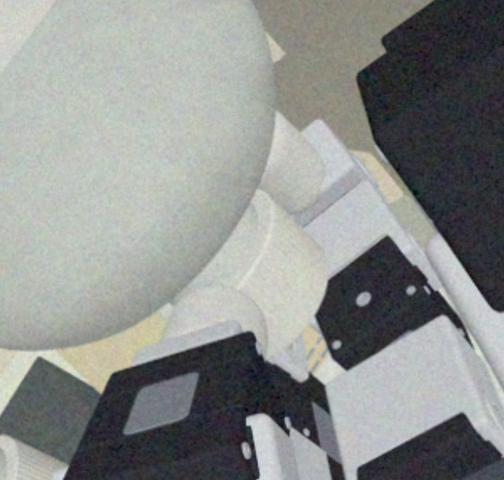

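Request:
{"api": "move", "payload": {"target": [0,0.0049,-0.0009,0,0,0,-0.644,0.1,-0.474,0.78,-0.644,-0.1,-0.474,0.78,0.5,0,0.67,0.15,0.854,-0.677,0.46,0.29,0.4,-0.8,0,0,0,0,0,0,-0.754,0,-0.576,-0.696,-0.754,0,-0.576,-0.696,-0.754,0,-0.576,-0.696,-0.714,-0.678,-0.226,-0.168,0.4,-0.6], "speed": 0.005, "stop_force": 5}}

Scene clock: 3040.13 s.
left_arm: end_effector_position=(+0.8551, +0.5592, +1.3843) hand_goal=(-0.644, +0.100, -0.474, +0.780, -0.644, -0.100, -0.474, +0.780, +0.500, +0.000, +0.670, +0.150, +0.854, -0.678, +0.460, +0.290) hand_measured=(-0.652, +0.100, -0.474, +0.790, -0.648, -0.100, -0.474, +0.786, +0.490, +0.002, +0.644, +0.116, +0.854, -0.676, +0.462, +0.290) hand_current_ma=(-18, +0, -1, +23, -10, -1, -1, +12, -22, +3, -74, -104, +1, +5, +3, +2) hand_state=(goal, goal, goal, goal, goal, goal, goal, goal, goal, goal, blocked, blocked, goal, goal, goal, goal) hand_current_limit=0.40 hand_speed=-0.80 end_effector_quat_wxyz=(+0.679, -0.570, +0.297, -0.354) | right_arm: end_effector_position=(+0.1893, -0.5307, +1.2385) hand_goal=(-0.754, +0.000, -0.576, -0.696, -0.754, +0.000, -0.576, -0.696, -0.754, +0.000, -0.576, -0.696, -0.714, -0.678, -0.226, -0.168) hand_measured=(-0.748, +0.000, -0.576, -0.696, -0.748, +0.000, -0.576, -0.696, -0.748, +0.000, -0.576, -0.696, -0.710, -0.678, -0.224, -0.168) hand_current_ma=(+3, +0, +0, +0, +3, +0, +0, +0, +3, +0, +0, +0, +2, +0, +0, +0) hand_state=(goal, goal, goal, goal, goal, goal, goal, goal, goal, goal, goal, goal, goal, goal, goal, goal) hand_current_limit=0.40 hand_speed=-0.60 end_effector_quat_wxyz=(-0.054, +0.032, +0.933, -0.356)
Joint positions: left_arm=[-0.462 -1.527 1.802 -0.627 0.526 0.308] | right_arm=[-0.306 -2.06 2.287 1.234 2.3 1.29]
Joint torques (N m): left_arm=[-32.65 -9.37 -55.53 0.88 -0.59 2.25] | right_arm=[-1.04 2.97 -34.88 4.25 -0.13 -1.21]
Wrist force (N, zeroed by zero_wrist_force on left_arm): left_arm=[0.0 -4.4 0.2] | right_arm=[0.2 -0.3 0.7]
Wrist torque (N m, zeroed by zero_wrist_force on left_arm): left_arm=[0.11 -0.04 0.02] | right_arm=[-0.10 -0.04 0.00]
Wrist force, peak (N, zeroed by zero_wrist_force on left_arm): left_arm=[-0.3 -4.5 0.1] | right_arm=[0.0 0.0 0.9]
Hand target: left_arm +0.8551, +0.5592, +1.3843; +0.679, -0.570, +0.297, -0.354 (not the last commanded pose) | right_arm +0.1893, -0.5307, +1.2385; -0.054, +0.032, +0.933, -0.356
Off the commanded pose: left_arm 0.001 m, 0 deg | right_arm 0.000 m, 0 deg.
move: contact (left_arm)

Request:
{"api": "move", "payload": {"target": [0,0,0,0,0,0,-0.644,0.14,-0.44,1.0,-0.644,-0.14,-0.44,1.0,0.5,0,0.67,0.15,0.854,-0.677,0.53,0.2,0.6,-0.8,0,0,0,0,0,0,-0.754,0,-0.576,-0.696,-0.754,0,-0.576,-0.696,-0.754,0,-0.576,-0.696,-0.714,-0.678,-0.226,-0.168,0.4,-0.6], "speed": 0.04, "cameras": ["cam_left_wrist"]}}

Request:
{"api": "zoom_image", "payload": {"camera": "cam_left_wrist", "region": [230, 60, 440, 260]}}

Scene clock: 3054.37 s.
left_arm: end_effector_position=(+0.8551, +0.5592, +1.3843) hand_goal=(-0.644, +0.140, -0.440, +1.000, -0.644, -0.140, -0.440, +1.000, +0.500, +0.000, +0.670, +0.150, +0.854, -0.678, +0.530, +0.200) hand_measured=(-0.652, +0.108, -0.472, +0.890, -0.652, -0.112, -0.470, +0.880, +0.490, +0.002, +0.644, +0.116, +0.854, -0.676, +0.504, +0.228) hand_current_ma=(-20, -81, -95, -429, -16, +68, -87, -440, -22, +3, -74, -104, +1, +4, -96, +112) hand_state=(goal, blocked, blocked, blocked, goal, blocked, blocked, blocked, goal, goal, blocked, blocked, goal, goal, blocked, blocked) hand_current_limit=0.60 hand_speed=-0.80 end_effector_quat_wxyz=(+0.679, -0.570, +0.297, -0.354) | right_arm: end_effector_position=(+0.1893, -0.5307, +1.2385) hand_goal=(-0.754, +0.000, -0.576, -0.696, -0.754, +0.000, -0.576, -0.696, -0.754, +0.000, -0.576, -0.696, -0.714, -0.678, -0.226, -0.168) hand_measured=(-0.748, +0.000, -0.576, -0.696, -0.748, +0.000, -0.576, -0.696, -0.748, +0.000, -0.576, -0.696, -0.710, -0.678, -0.224, -0.168) hand_current_ma=(+3, +0, +0, +0, +3, +0, +0, +0, +3, +0, +0, +0, +2, +0, +0, +0) hand_state=(goal, goal, goal, goal, goal, goal, goal, goal, goal, goal, goal, goal, goal, goal, goal, goal) hand_current_limit=0.40 hand_speed=-0.60 end_effector_quat_wxyz=(-0.054, +0.032, +0.933, -0.356)
Joint positions: left_arm=[-0.462 -1.527 1.802 -0.627 0.526 0.308] | right_arm=[-0.306 -2.06 2.287 1.234 2.3 1.29]
Joint torques (N m): left_arm=[-32.08 -9.52 -56.01 -2.14 0.05 2.12] | right_arm=[-0.37 3.23 -34.72 4.12 -0.16 -1.5]
Wrist force (N, zeroed by zero_wrist_force on left_arm): left_arm=[0.9 6.7 -1.2] | right_arm=[0.1 -0.2 0.3]
Wrist torque (N m, zeroed by zero_wrist_force on left_arm): left_arm=[-0.25 -0.05 0.07] | right_arm=[-0.04 -0.02 0.00]
Wrist force, peak (N, zeroed by zero_wrist_force on left_arm): left_arm=[0.8 6.9 -1.2] | right_arm=[0.1 -0.1 0.8]
Hand target: left_arm +0.8551, +0.5592, +1.3843; +0.679, -0.570, +0.297, -0.354 | right_arm +0.1893, -0.5307, +1.2385; -0.054, +0.032, +0.933, -0.356
Off the commanded pose: left_arm 0.000 m, 0 deg | right_arm 0.000 m, 0 deg.
move: done
camera_calibration:
cam_left_wrist: T_world_to_cam=[[-0.557118, 0.550756, 0.62152, -0.725382], [-0.396973, -0.834004, 0.38321, 0.228602], [0.729405, -0.0332334, 0.683274, -1.42416], [0, 0, 0, 1]] pos_world=[0.725418, 0.542833, 1.33633]
Images, in order (width x height): cam_left_wrist 672x504.

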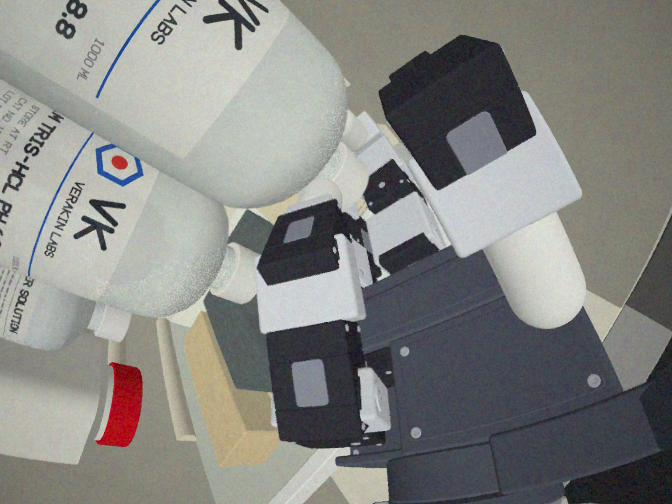

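Scaled by 2.400 from the camera's 672x504 image, which has a finer 960x720 frame.

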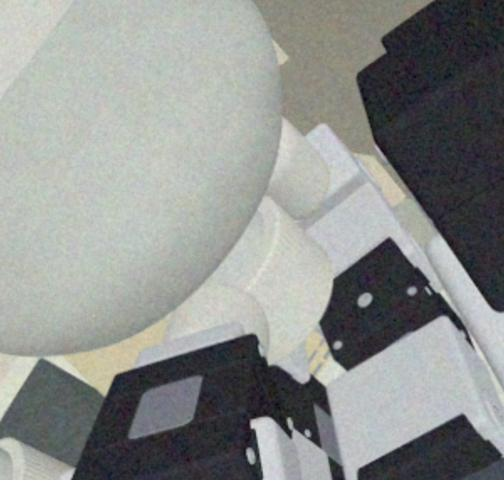

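Request:
{"api": "move", "payload": {"target": [0,-0.0033,0.0006,0,0,0,-0.644,0.14,-0.44,1.0,-0.644,-0.14,-0.44,1.0,0.5,0,0.67,0.15,0.854,-0.677,0.53,0.2,0.7,-0.8,0,0,0,0,0,0,-0.754,0,-0.576,-0.696,-0.754,0,-0.576,-0.696,-0.754,0,-0.576,-0.696,-0.714,-0.678,-0.226,-0.168,0.4,-0.6], "speed": 0.01}}

Request:
{"api": "move", "payload": {"target": [0,-0.0033,0.0006,0,0,0,-0.644,0.14,-0.44,1.0,-0.644,-0.14,-0.44,1.0,0.5,0,0.67,0.15,0.854,-0.677,0.53,0.2,0.7,-0.8,0,0,0,0,0,0,-0.754,0,-0.576,-0.696,-0.754,0,-0.576,-0.696,-0.754,0,-0.576,-0.696,-0.714,-0.678,-0.226,-0.168,0.4,-0.6], "speed": 0.01, "cameras": ["cam_left_wrist"]}}

Request:
{"api": "zoom_image", "payload": {"camera": "cam_left_wrist", "region": [230, 60, 440, 260]}}

Scene clock: 3066.13 s.
left_arm: end_effector_position=(+0.8551, +0.5592, +1.3863) hand_goal=(-0.644, +0.140, -0.440, +1.000, -0.644, -0.140, -0.440, +1.000, +0.500, +0.000, +0.670, +0.150, +0.854, -0.678, +0.530, +0.200) hand_measured=(-0.646, +0.106, -0.476, +0.892, -0.644, -0.112, -0.478, +0.884, +0.490, +0.002, +0.644, +0.116, +0.854, -0.676, +0.502, +0.228) hand_current_ma=(-4, -83, -108, -420, +0, +68, -113, -461, -22, +3, -74, -104, +1, +2, -111, +112) hand_state=(goal, blocked, blocked, blocked, goal, blocked, blocked, blocked, goal, goal, blocked, blocked, goal, goal, blocked, blocked) hand_current_limit=0.70 hand_speed=-0.80 end_effector_quat_wxyz=(+0.679, -0.570, +0.297, -0.354) | right_arm: end_effector_position=(+0.1893, -0.5307, +1.2385) hand_goal=(-0.754, +0.000, -0.576, -0.696, -0.754, +0.000, -0.576, -0.696, -0.754, +0.000, -0.576, -0.696, -0.714, -0.678, -0.226, -0.168) hand_measured=(-0.748, +0.000, -0.576, -0.696, -0.748, +0.000, -0.576, -0.696, -0.748, +0.000, -0.576, -0.696, -0.710, -0.678, -0.224, -0.168) hand_current_ma=(+3, +0, +0, +0, +3, +0, +0, +0, +3, +0, +0, +0, +2, +0, +0, +0) hand_state=(goal, goal, goal, goal, goal, goal, goal, goal, goal, goal, goal, goal, goal, goal, goal, goal) hand_current_limit=0.40 hand_speed=-0.60 end_effector_quat_wxyz=(-0.054, +0.032, +0.933, -0.356)
Joint positions: left_arm=[-0.462 -1.528 1.799 -0.623 0.526 0.308] | right_arm=[-0.306 -2.06 2.287 1.234 2.3 1.29]
Joint torques (N m): left_arm=[-26.71 -44.33 -80.05 -2.68 1.19 1.85] | right_arm=[-1.23 2.08 -34.42 4.12 -0.04 -1.61]
Wrist force (N, zeroed by zero_wrist_force on left_arm): left_arm=[0.0 10.3 -1.0] | right_arm=[0.0 0.0 0.5]
Wrist torque (N m, zeroed by zero_wrist_force on left_arm): left_arm=[-0.38 0.02 0.00] | right_arm=[-0.03 -0.01 0.00]
Wrist force, peak (N, zeroed by zero_wrist_force on left_arm): left_arm=[0.2 10.6 -1.4] | right_arm=[-0.1 0.1 0.8]
Hand target: left_arm +0.8551, +0.5592, +1.3863; +0.679, -0.570, +0.297, -0.354 | right_arm +0.1893, -0.5307, +1.2385; -0.054, +0.032, +0.933, -0.356
Off the commanded pose: left_arm 0.000 m, 0 deg | right_arm 0.000 m, 0 deg.
move: done

Scene clock: 3066.83 s.
left_arm: end_effector_position=(+0.8551, +0.5592, +1.3884) hand_goal=(-0.644, +0.140, -0.440, +1.000, -0.644, -0.140, -0.440, +1.000, +0.500, +0.000, +0.670, +0.150, +0.854, -0.678, +0.530, +0.200) hand_measured=(-0.646, +0.106, -0.476, +0.892, -0.642, -0.112, -0.478, +0.884, +0.490, +0.002, +0.644, +0.116, +0.854, -0.676, +0.502, +0.228) hand_current_ma=(-2, -86, -108, -420, +2, +68, -113, -461, -22, +3, -74, -104, +1, +2, -112, +112) hand_state=(goal, blocked, blocked, blocked, goal, blocked, blocked, blocked, goal, goal, blocked, blocked, goal, goal, blocked, blocked) hand_current_limit=0.70 hand_speed=-0.80 end_effector_quat_wxyz=(+0.679, -0.570, +0.297, -0.354) | right_arm: end_effector_position=(+0.1893, -0.5307, +1.2385) hand_goal=(-0.754, +0.000, -0.576, -0.696, -0.754, +0.000, -0.576, -0.696, -0.754, +0.000, -0.576, -0.696, -0.714, -0.678, -0.226, -0.168) hand_measured=(-0.748, +0.000, -0.576, -0.696, -0.748, +0.000, -0.576, -0.696, -0.748, +0.000, -0.576, -0.696, -0.710, -0.678, -0.224, -0.168) hand_current_ma=(+3, +0, +0, +0, +3, +0, +0, +0, +3, +0, +0, +0, +2, +0, +0, +0) hand_state=(goal, goal, goal, goal, goal, goal, goal, goal, goal, goal, goal, goal, goal, goal, goal, goal) hand_current_limit=0.40 hand_speed=-0.60 end_effector_quat_wxyz=(-0.054, +0.032, +0.933, -0.356)
Joint positions: left_arm=[-0.462 -1.529 1.796 -0.62 0.526 0.308] | right_arm=[-0.306 -2.06 2.287 1.234 2.3 1.29]
Joint torques (N m): left_arm=[-16.73 -38.08 -80.44 -2.66 1.8 0.95] | right_arm=[-1.81 2.23 -34.98 4.2 -0.2 -1.49]
Wrist force (N, zeroed by zero_wrist_force on left_arm): left_arm=[0.1 9.6 -1.3] | right_arm=[0.1 0.0 0.4]
Wrist torque (N m, zeroed by zero_wrist_force on left_arm): left_arm=[-0.44 0.00 0.02] | right_arm=[-0.02 -0.02 0.00]
Wrist force, peak (N, zeroed by zero_wrist_force on left_arm): left_arm=[0.2 10.6 -1.7] | right_arm=[0.2 0.1 0.7]
Hand target: left_arm +0.8551, +0.5593, +1.3883; +0.679, -0.570, +0.297, -0.354 | right_arm +0.1893, -0.5307, +1.2385; -0.054, +0.032, +0.933, -0.356
Off the commanded pose: left_arm 0.000 m, 0 deg | right_arm 0.000 m, 0 deg.
move: done
camera_calibration:
cam_left_wrist: T_world_to_cam=[[-0.557095, 0.550803, 0.621499, -0.727826], [-0.397003, -0.833973, 0.383245, 0.227067], [0.729406, -0.0332332, 0.683273, -1.42697], [0, 0, 0, 1]] pos_world=[0.725517, 0.542834, 1.34033]
Images, in order (width x height): cam_left_wrist 672x504.

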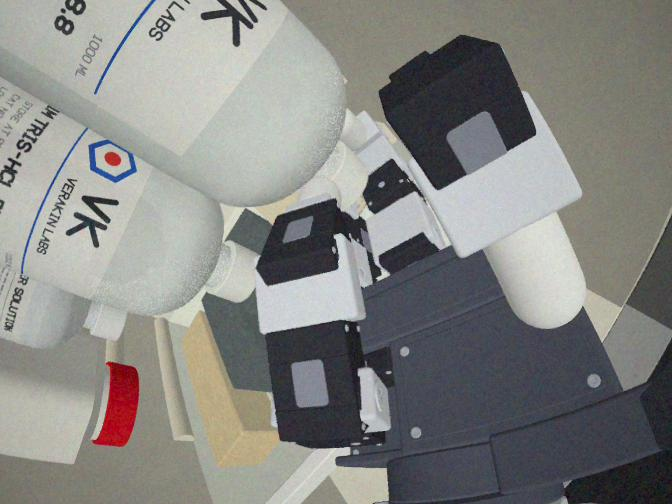

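Scaled by 2.400 from the camera's 672x504 image, which has a finer 960x720 frame.

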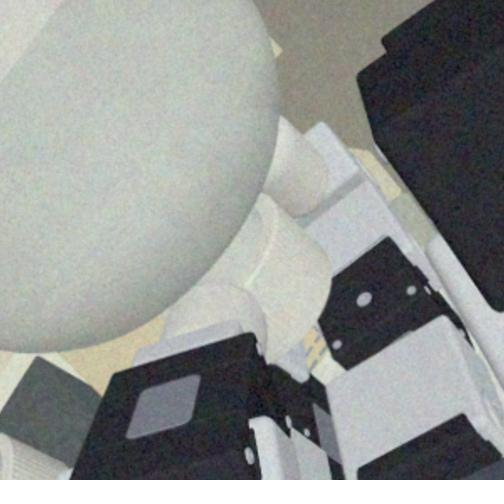

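Request:
{"api": "move", "payload": {"target": [[0,-0.0025,0.0004,0,0,0,-0.644,0.14,-0.44,1.0,-0.644,-0.14,-0.44,1.0,0.5,0,0.67,0.15,0.854,-0.677,0.53,0.2,0.7,-0.8,0,0,0,0,0,0,-0.754,0,-0.576,-0.696,-0.754,0,-0.576,-0.696,-0.754,0,-0.576,-0.696,-0.714,-0.678,-0.226,-0.168,0.4,-0.6],[-0.0478,-0.0144,-0.0668,0,0,0,-0.644,0.14,-0.44,1.0,-0.644,-0.14,-0.44,1.0,0.5,0,0.67,0.15,0.854,-0.677,0.53,0.2,0.7,-0.8,0,0,0,0,0,0,-0.754,0,-0.576,-0.696,-0.754,0,-0.576,-0.696,-0.754,0,-0.576,-0.696,-0.714,-0.678,-0.226,-0.168,0.4,-0.6]], "speed": 0.03, "cameras": ["cam_left_wrist"]}}

Scene clock: 3097.40 s.
left_arm: end_effector_position=(+0.8050, +0.5592, +1.3899) hand_goal=(-0.644, +0.140, -0.440, +1.000, -0.644, -0.140, -0.440, +1.000, +0.500, +0.000, +0.670, +0.150, +0.854, -0.678, +0.530, +0.200) hand_measured=(-0.642, +0.104, -0.478, +0.892, -0.642, -0.112, -0.478, +0.884, +0.490, +0.002, +0.644, +0.116, +0.854, -0.678, +0.500, +0.228) hand_current_ma=(+3, -91, -113, -420, +2, +69, -116, -461, -22, +3, -74, -104, +0, +1, -122, +112) hand_state=(goal, blocked, blocked, blocked, goal, blocked, blocked, blocked, goal, goal, blocked, blocked, goal, goal, blocked, blocked) hand_current_limit=0.70 hand_speed=-0.80 end_effector_quat_wxyz=(+0.679, -0.570, +0.297, -0.354) | right_arm: end_effector_position=(+0.1893, -0.5307, +1.2385) hand_goal=(-0.754, +0.000, -0.576, -0.696, -0.754, +0.000, -0.576, -0.696, -0.754, +0.000, -0.576, -0.696, -0.714, -0.678, -0.226, -0.168) hand_measured=(-0.748, +0.000, -0.576, -0.696, -0.748, +0.000, -0.576, -0.696, -0.748, +0.000, -0.576, -0.696, -0.710, -0.678, -0.224, -0.168) hand_current_ma=(+3, +0, +0, +0, +3, +0, +0, +0, +3, +0, +0, +0, +2, +0, +0, +0) hand_state=(goal, goal, goal, goal, goal, goal, goal, goal, goal, goal, goal, goal, goal, goal, goal, goal) hand_current_limit=0.40 hand_speed=-0.60 end_effector_quat_wxyz=(-0.054, +0.032, +0.933, -0.356)
Joint positions: left_arm=[-0.501 -1.618 1.884 -0.644 0.489 0.337] | right_arm=[-0.306 -2.06 2.287 1.234 2.3 1.29]
Joint torques (N m): left_arm=[10.74 -33.07 -57.38 -6.4 3.15 -0.92] | right_arm=[-0.39 2.2 -34.42 4.49 -0.07 -1.22]
Wrist force (N, zeroed by zero_wrist_force on left_arm): left_arm=[-0.3 10.5 -1.4] | right_arm=[0.2 -0.4 0.4]
Wrist torque (N m, zeroed by zero_wrist_force on left_arm): left_arm=[-0.29 0.08 -0.18] | right_arm=[-0.07 -0.03 0.00]
Wrist force, peak (N, zeroed by zero_wrist_force on left_arm): left_arm=[-0.4 10.7 -1.5] | right_arm=[-0.1 -0.1 1.0]
Hand target: left_arm +0.8051, +0.5593, +1.3899; +0.679, -0.570, +0.297, -0.354 | right_arm +0.1893, -0.5307, +1.2385; -0.054, +0.032, +0.933, -0.356
Off the commanded pose: left_arm 0.000 m, 0 deg | right_arm 0.000 m, 0 deg.
move: done
camera_calibration:
cam_left_wrist: T_world_to_cam=[[-0.557121, 0.550751, 0.621522, -0.756772], [-0.396969, -0.834008, 0.383206, 0.206572], [0.729405, -0.0332335, 0.683274, -1.39145], [0, 0, 0, 1]] pos_world=[0.675318, 0.542833, 1.34193]
Images, in order (width x height): cam_left_wrist 672x504.

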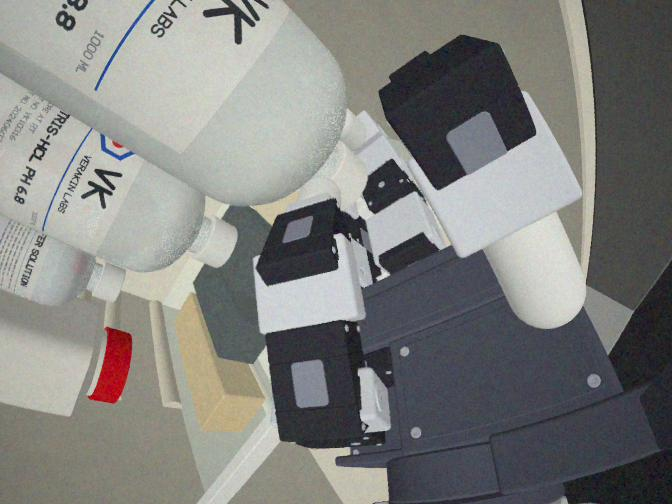

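Request:
{"api": "move", "payload": {"target": [-0.2342,-0.0581,-0.3294,0,0,0,-0.644,0.14,-0.44,1.0,-0.644,-0.14,-0.44,1.0,0.5,0,0.67,0.15,0.854,-0.677,0.53,0.2,0.7,-0.8,0,0,0,0,0,0,-0.754,0,-0.576,-0.696,-0.754,0,-0.576,-0.696,-0.754,0,-0.576,-0.696,-0.714,-0.678,-0.226,-0.168,0.4,-0.6], "speed": 0.09, "cameras": ["cam_left_wrist"]}}

NO LINK: the link to the robot was lost, through no command of yours. Nothing of this call was sent. You have no control until a person gives it back. Your reply's later calls are not run. To wait, call execute_actions with no actions. The wait itself costs no score and uses none of the scene's actions.

Request:
{"api": "execute_actions", "payload": {"actions": [], "cameras": ["cam_left_wrist"]}}

Scene clock: 3180.63 s.
left_arm: end_effector_position=(+0.8051, +0.5593, +1.3898) hand_goal=(-0.644, +0.140, -0.440, +1.000, -0.644, -0.140, -0.440, +1.000, +0.500, +0.000, +0.670, +0.150, +0.854, -0.678, +0.530, +0.200) hand_measured=(-0.644, +0.104, -0.478, +0.892, -0.642, -0.112, -0.478, +0.884, +0.490, +0.002, +0.644, +0.116, +0.854, -0.678, +0.498, +0.228) hand_current_ma=(+1, -91, -113, -420, +2, +69, -117, -461, -22, +3, -74, -104, +0, +1, -125, +112) hand_state=(goal, blocked, blocked, blocked, goal, blocked, blocked, blocked, goal, goal, blocked, blocked, goal, goal, blocked, blocked) hand_current_limit=0.70 hand_speed=-0.80 end_effector_quat_wxyz=(+0.679, -0.570, +0.297, -0.354) | right_arm: end_effector_position=(+0.1893, -0.5307, +1.2385) hand_goal=(-0.754, +0.000, -0.576, -0.696, -0.754, +0.000, -0.576, -0.696, -0.754, +0.000, -0.576, -0.696, -0.714, -0.678, -0.226, -0.168) hand_measured=(-0.748, +0.000, -0.576, -0.696, -0.748, +0.000, -0.576, -0.696, -0.748, +0.000, -0.576, -0.696, -0.710, -0.678, -0.224, -0.168) hand_current_ma=(+3, +0, +0, +0, +3, +0, +0, +0, +3, +0, +0, +0, +2, +0, +0, +0) hand_state=(goal, goal, goal, goal, goal, goal, goal, goal, goal, goal, goal, goal, goal, goal, goal, goal) hand_current_limit=0.40 hand_speed=-0.60 end_effector_quat_wxyz=(-0.054, +0.032, +0.933, -0.356)
Joint positions: left_arm=[-0.501 -1.617 1.884 -0.644 0.489 0.337] | right_arm=[-0.306 -2.06 2.287 1.234 2.3 1.29]
Joint velocities: within noise
Joint torques (N m): left_arm=[-0.56 -36.65 -45.96 -2.69 1.14 -0.04] | right_arm=[-1.44 2.49 -34.85 4.35 1.15 -0.24]
Wrist force (N, zeroed by zero_wrist_force on left_arm): left_arm=[0.2 10.3 -1.3] | right_arm=[0.2 -0.1 0.8]
Wrist torque (N m, zeroed by zero_wrist_force on left_arm): left_arm=[-0.31 0.02 -0.13] | right_arm=[-0.07 -0.04 0.01]
Wrist force, peak (N, zeroed by zero_wrist_force on left_arm): left_arm=[0.5 10.8 -1.2] | right_arm=[0.0 -0.1 1.1]
Hand target: left_arm +0.8051, +0.5593, +1.3898; +0.679, -0.570, +0.297, -0.354 | right_arm +0.1893, -0.5307, +1.2385; -0.054, +0.032, +0.933, -0.356
NO CONTROL: the link to the robot is back, but no person has given control back yet, so this result shows no pictures. Call execute_actions again with no actions. Where a move or wait says "fault", it means the lost link, not a fault of the arm.

Request:
{"api": "execute_actions", "payload": {"actions": [], "cameras": ["cam_left_wrist"]}}

Scene clock: 3213.87 s.
left_arm: end_effector_position=(+0.8051, +0.5593, +1.3898) hand_goal=(-0.644, +0.140, -0.440, +1.000, -0.644, -0.140, -0.440, +1.000, +0.500, +0.000, +0.670, +0.150, +0.854, -0.678, +0.530, +0.200) hand_measured=(-0.644, +0.104, -0.478, +0.892, -0.642, -0.112, -0.478, +0.884, +0.490, +0.002, +0.644, +0.116, +0.854, -0.678, +0.498, +0.228) hand_current_ma=(+1, -91, -113, -420, +2, +69, -117, -461, -22, +3, -74, -104, +0, +1, -125, +112) hand_state=(goal, blocked, blocked, blocked, goal, blocked, blocked, blocked, goal, goal, blocked, blocked, goal, goal, blocked, blocked) hand_current_limit=0.70 hand_speed=-0.80 end_effector_quat_wxyz=(+0.679, -0.570, +0.297, -0.354) | right_arm: end_effector_position=(+0.1893, -0.5307, +1.2385) hand_goal=(-0.754, +0.000, -0.576, -0.696, -0.754, +0.000, -0.576, -0.696, -0.754, +0.000, -0.576, -0.696, -0.714, -0.678, -0.226, -0.168) hand_measured=(-0.748, +0.000, -0.576, -0.696, -0.748, +0.000, -0.576, -0.696, -0.748, +0.000, -0.576, -0.696, -0.710, -0.678, -0.224, -0.168) hand_current_ma=(+3, +0, +0, +0, +3, +0, +0, +0, +3, +0, +0, +0, +2, +0, +0, +0) hand_state=(goal, goal, goal, goal, goal, goal, goal, goal, goal, goal, goal, goal, goal, goal, goal, goal) hand_current_limit=0.40 hand_speed=-0.60 end_effector_quat_wxyz=(-0.054, +0.032, +0.933, -0.356)
Joint positions: left_arm=[-0.501 -1.617 1.884 -0.644 0.489 0.337] | right_arm=[-0.306 -2.06 2.287 1.234 2.3 1.29]
Joint velocities: within noise
Joint torques (N m): left_arm=[-0.28 -36.63 -45.86 -2.68 1.06 0.02] | right_arm=[-0.23 3.43 -34.86 4.04 1.33 -0.06]
Wrist force (N, zeroed by zero_wrist_force on left_arm): left_arm=[0.1 10.3 -1.2] | right_arm=[0.3 0.0 0.4]
Wrist torque (N m, zeroed by zero_wrist_force on left_arm): left_arm=[-0.33 0.04 -0.15] | right_arm=[-0.02 -0.04 0.02]
Wrist force, peak (N, zeroed by zero_wrist_force on left_arm): left_arm=[0.0 10.9 -1.5] | right_arm=[0.3 -0.2 1.1]
Hand target: left_arm +0.8051, +0.5593, +1.3898; +0.679, -0.570, +0.297, -0.354 | right_arm +0.1893, -0.5307, +1.2385; -0.054, +0.032, +0.933, -0.356
NO CONTROL, STILL: no person has given control back yet. Call execute_actions again with no actions.

Request:
{"api": "execute_actions", "payload": {"actions": [], "cameras": ["cam_left_wrist"]}}

Scene clock: 3245.67 s.
left_arm: end_effector_position=(+0.8051, +0.5593, +1.3898) hand_goal=(-0.644, +0.140, -0.440, +1.000, -0.644, -0.140, -0.440, +1.000, +0.500, +0.000, +0.670, +0.150, +0.854, -0.678, +0.530, +0.200) hand_measured=(-0.644, +0.104, -0.478, +0.892, -0.642, -0.112, -0.478, +0.884, +0.490, +0.002, +0.644, +0.116, +0.854, -0.678, +0.498, +0.228) hand_current_ma=(+1, -91, -113, -420, +2, +69, -117, -461, -22, +3, -74, -104, +0, +1, -125, +112) hand_state=(goal, blocked, blocked, blocked, goal, blocked, blocked, blocked, goal, goal, blocked, blocked, goal, goal, blocked, blocked) hand_current_limit=0.70 hand_speed=-0.80 end_effector_quat_wxyz=(+0.679, -0.570, +0.297, -0.354) | right_arm: end_effector_position=(+0.1893, -0.5307, +1.2385) hand_goal=(-0.754, +0.000, -0.576, -0.696, -0.754, +0.000, -0.576, -0.696, -0.754, +0.000, -0.576, -0.696, -0.714, -0.678, -0.226, -0.168) hand_measured=(-0.748, +0.000, -0.576, -0.696, -0.748, +0.000, -0.576, -0.696, -0.748, +0.000, -0.576, -0.696, -0.710, -0.678, -0.224, -0.168) hand_current_ma=(+3, +0, +0, +0, +3, +0, +0, +0, +3, +0, +0, +0, +2, +0, +0, +0) hand_state=(goal, goal, goal, goal, goal, goal, goal, goal, goal, goal, goal, goal, goal, goal, goal, goal) hand_current_limit=0.40 hand_speed=-0.60 end_effector_quat_wxyz=(-0.054, +0.032, +0.933, -0.356)
Joint positions: left_arm=[-0.501 -1.617 1.884 -0.644 0.489 0.337] | right_arm=[-0.306 -2.06 2.287 1.234 2.3 1.29]
Joint velocities: within noise
Joint torques (N m): left_arm=[1.22 -39.78 -45.42 -2.87 0.82 0.03] | right_arm=[-1.21 3.11 -35.24 4.46 1.17 -0.14]
Wrist force (N, zeroed by zero_wrist_force on left_arm): left_arm=[0.2 10.1 -1.4] | right_arm=[0.5 -0.3 0.7]
Wrist torque (N m, zeroed by zero_wrist_force on left_arm): left_arm=[-0.33 0.02 -0.14] | right_arm=[-0.08 -0.07 0.02]
Wrist force, peak (N, zeroed by zero_wrist_force on left_arm): left_arm=[-0.3 10.8 -1.5] | right_arm=[0.2 -0.1 1.2]
Hand target: left_arm +0.8051, +0.5593, +1.3898; +0.679, -0.570, +0.297, -0.354 | right_arm +0.1893, -0.5307, +1.2385; -0.054, +0.032, +0.933, -0.356
NO CONTROL, STILL: no person has given control back yet. Call execute_actions again with no actions.


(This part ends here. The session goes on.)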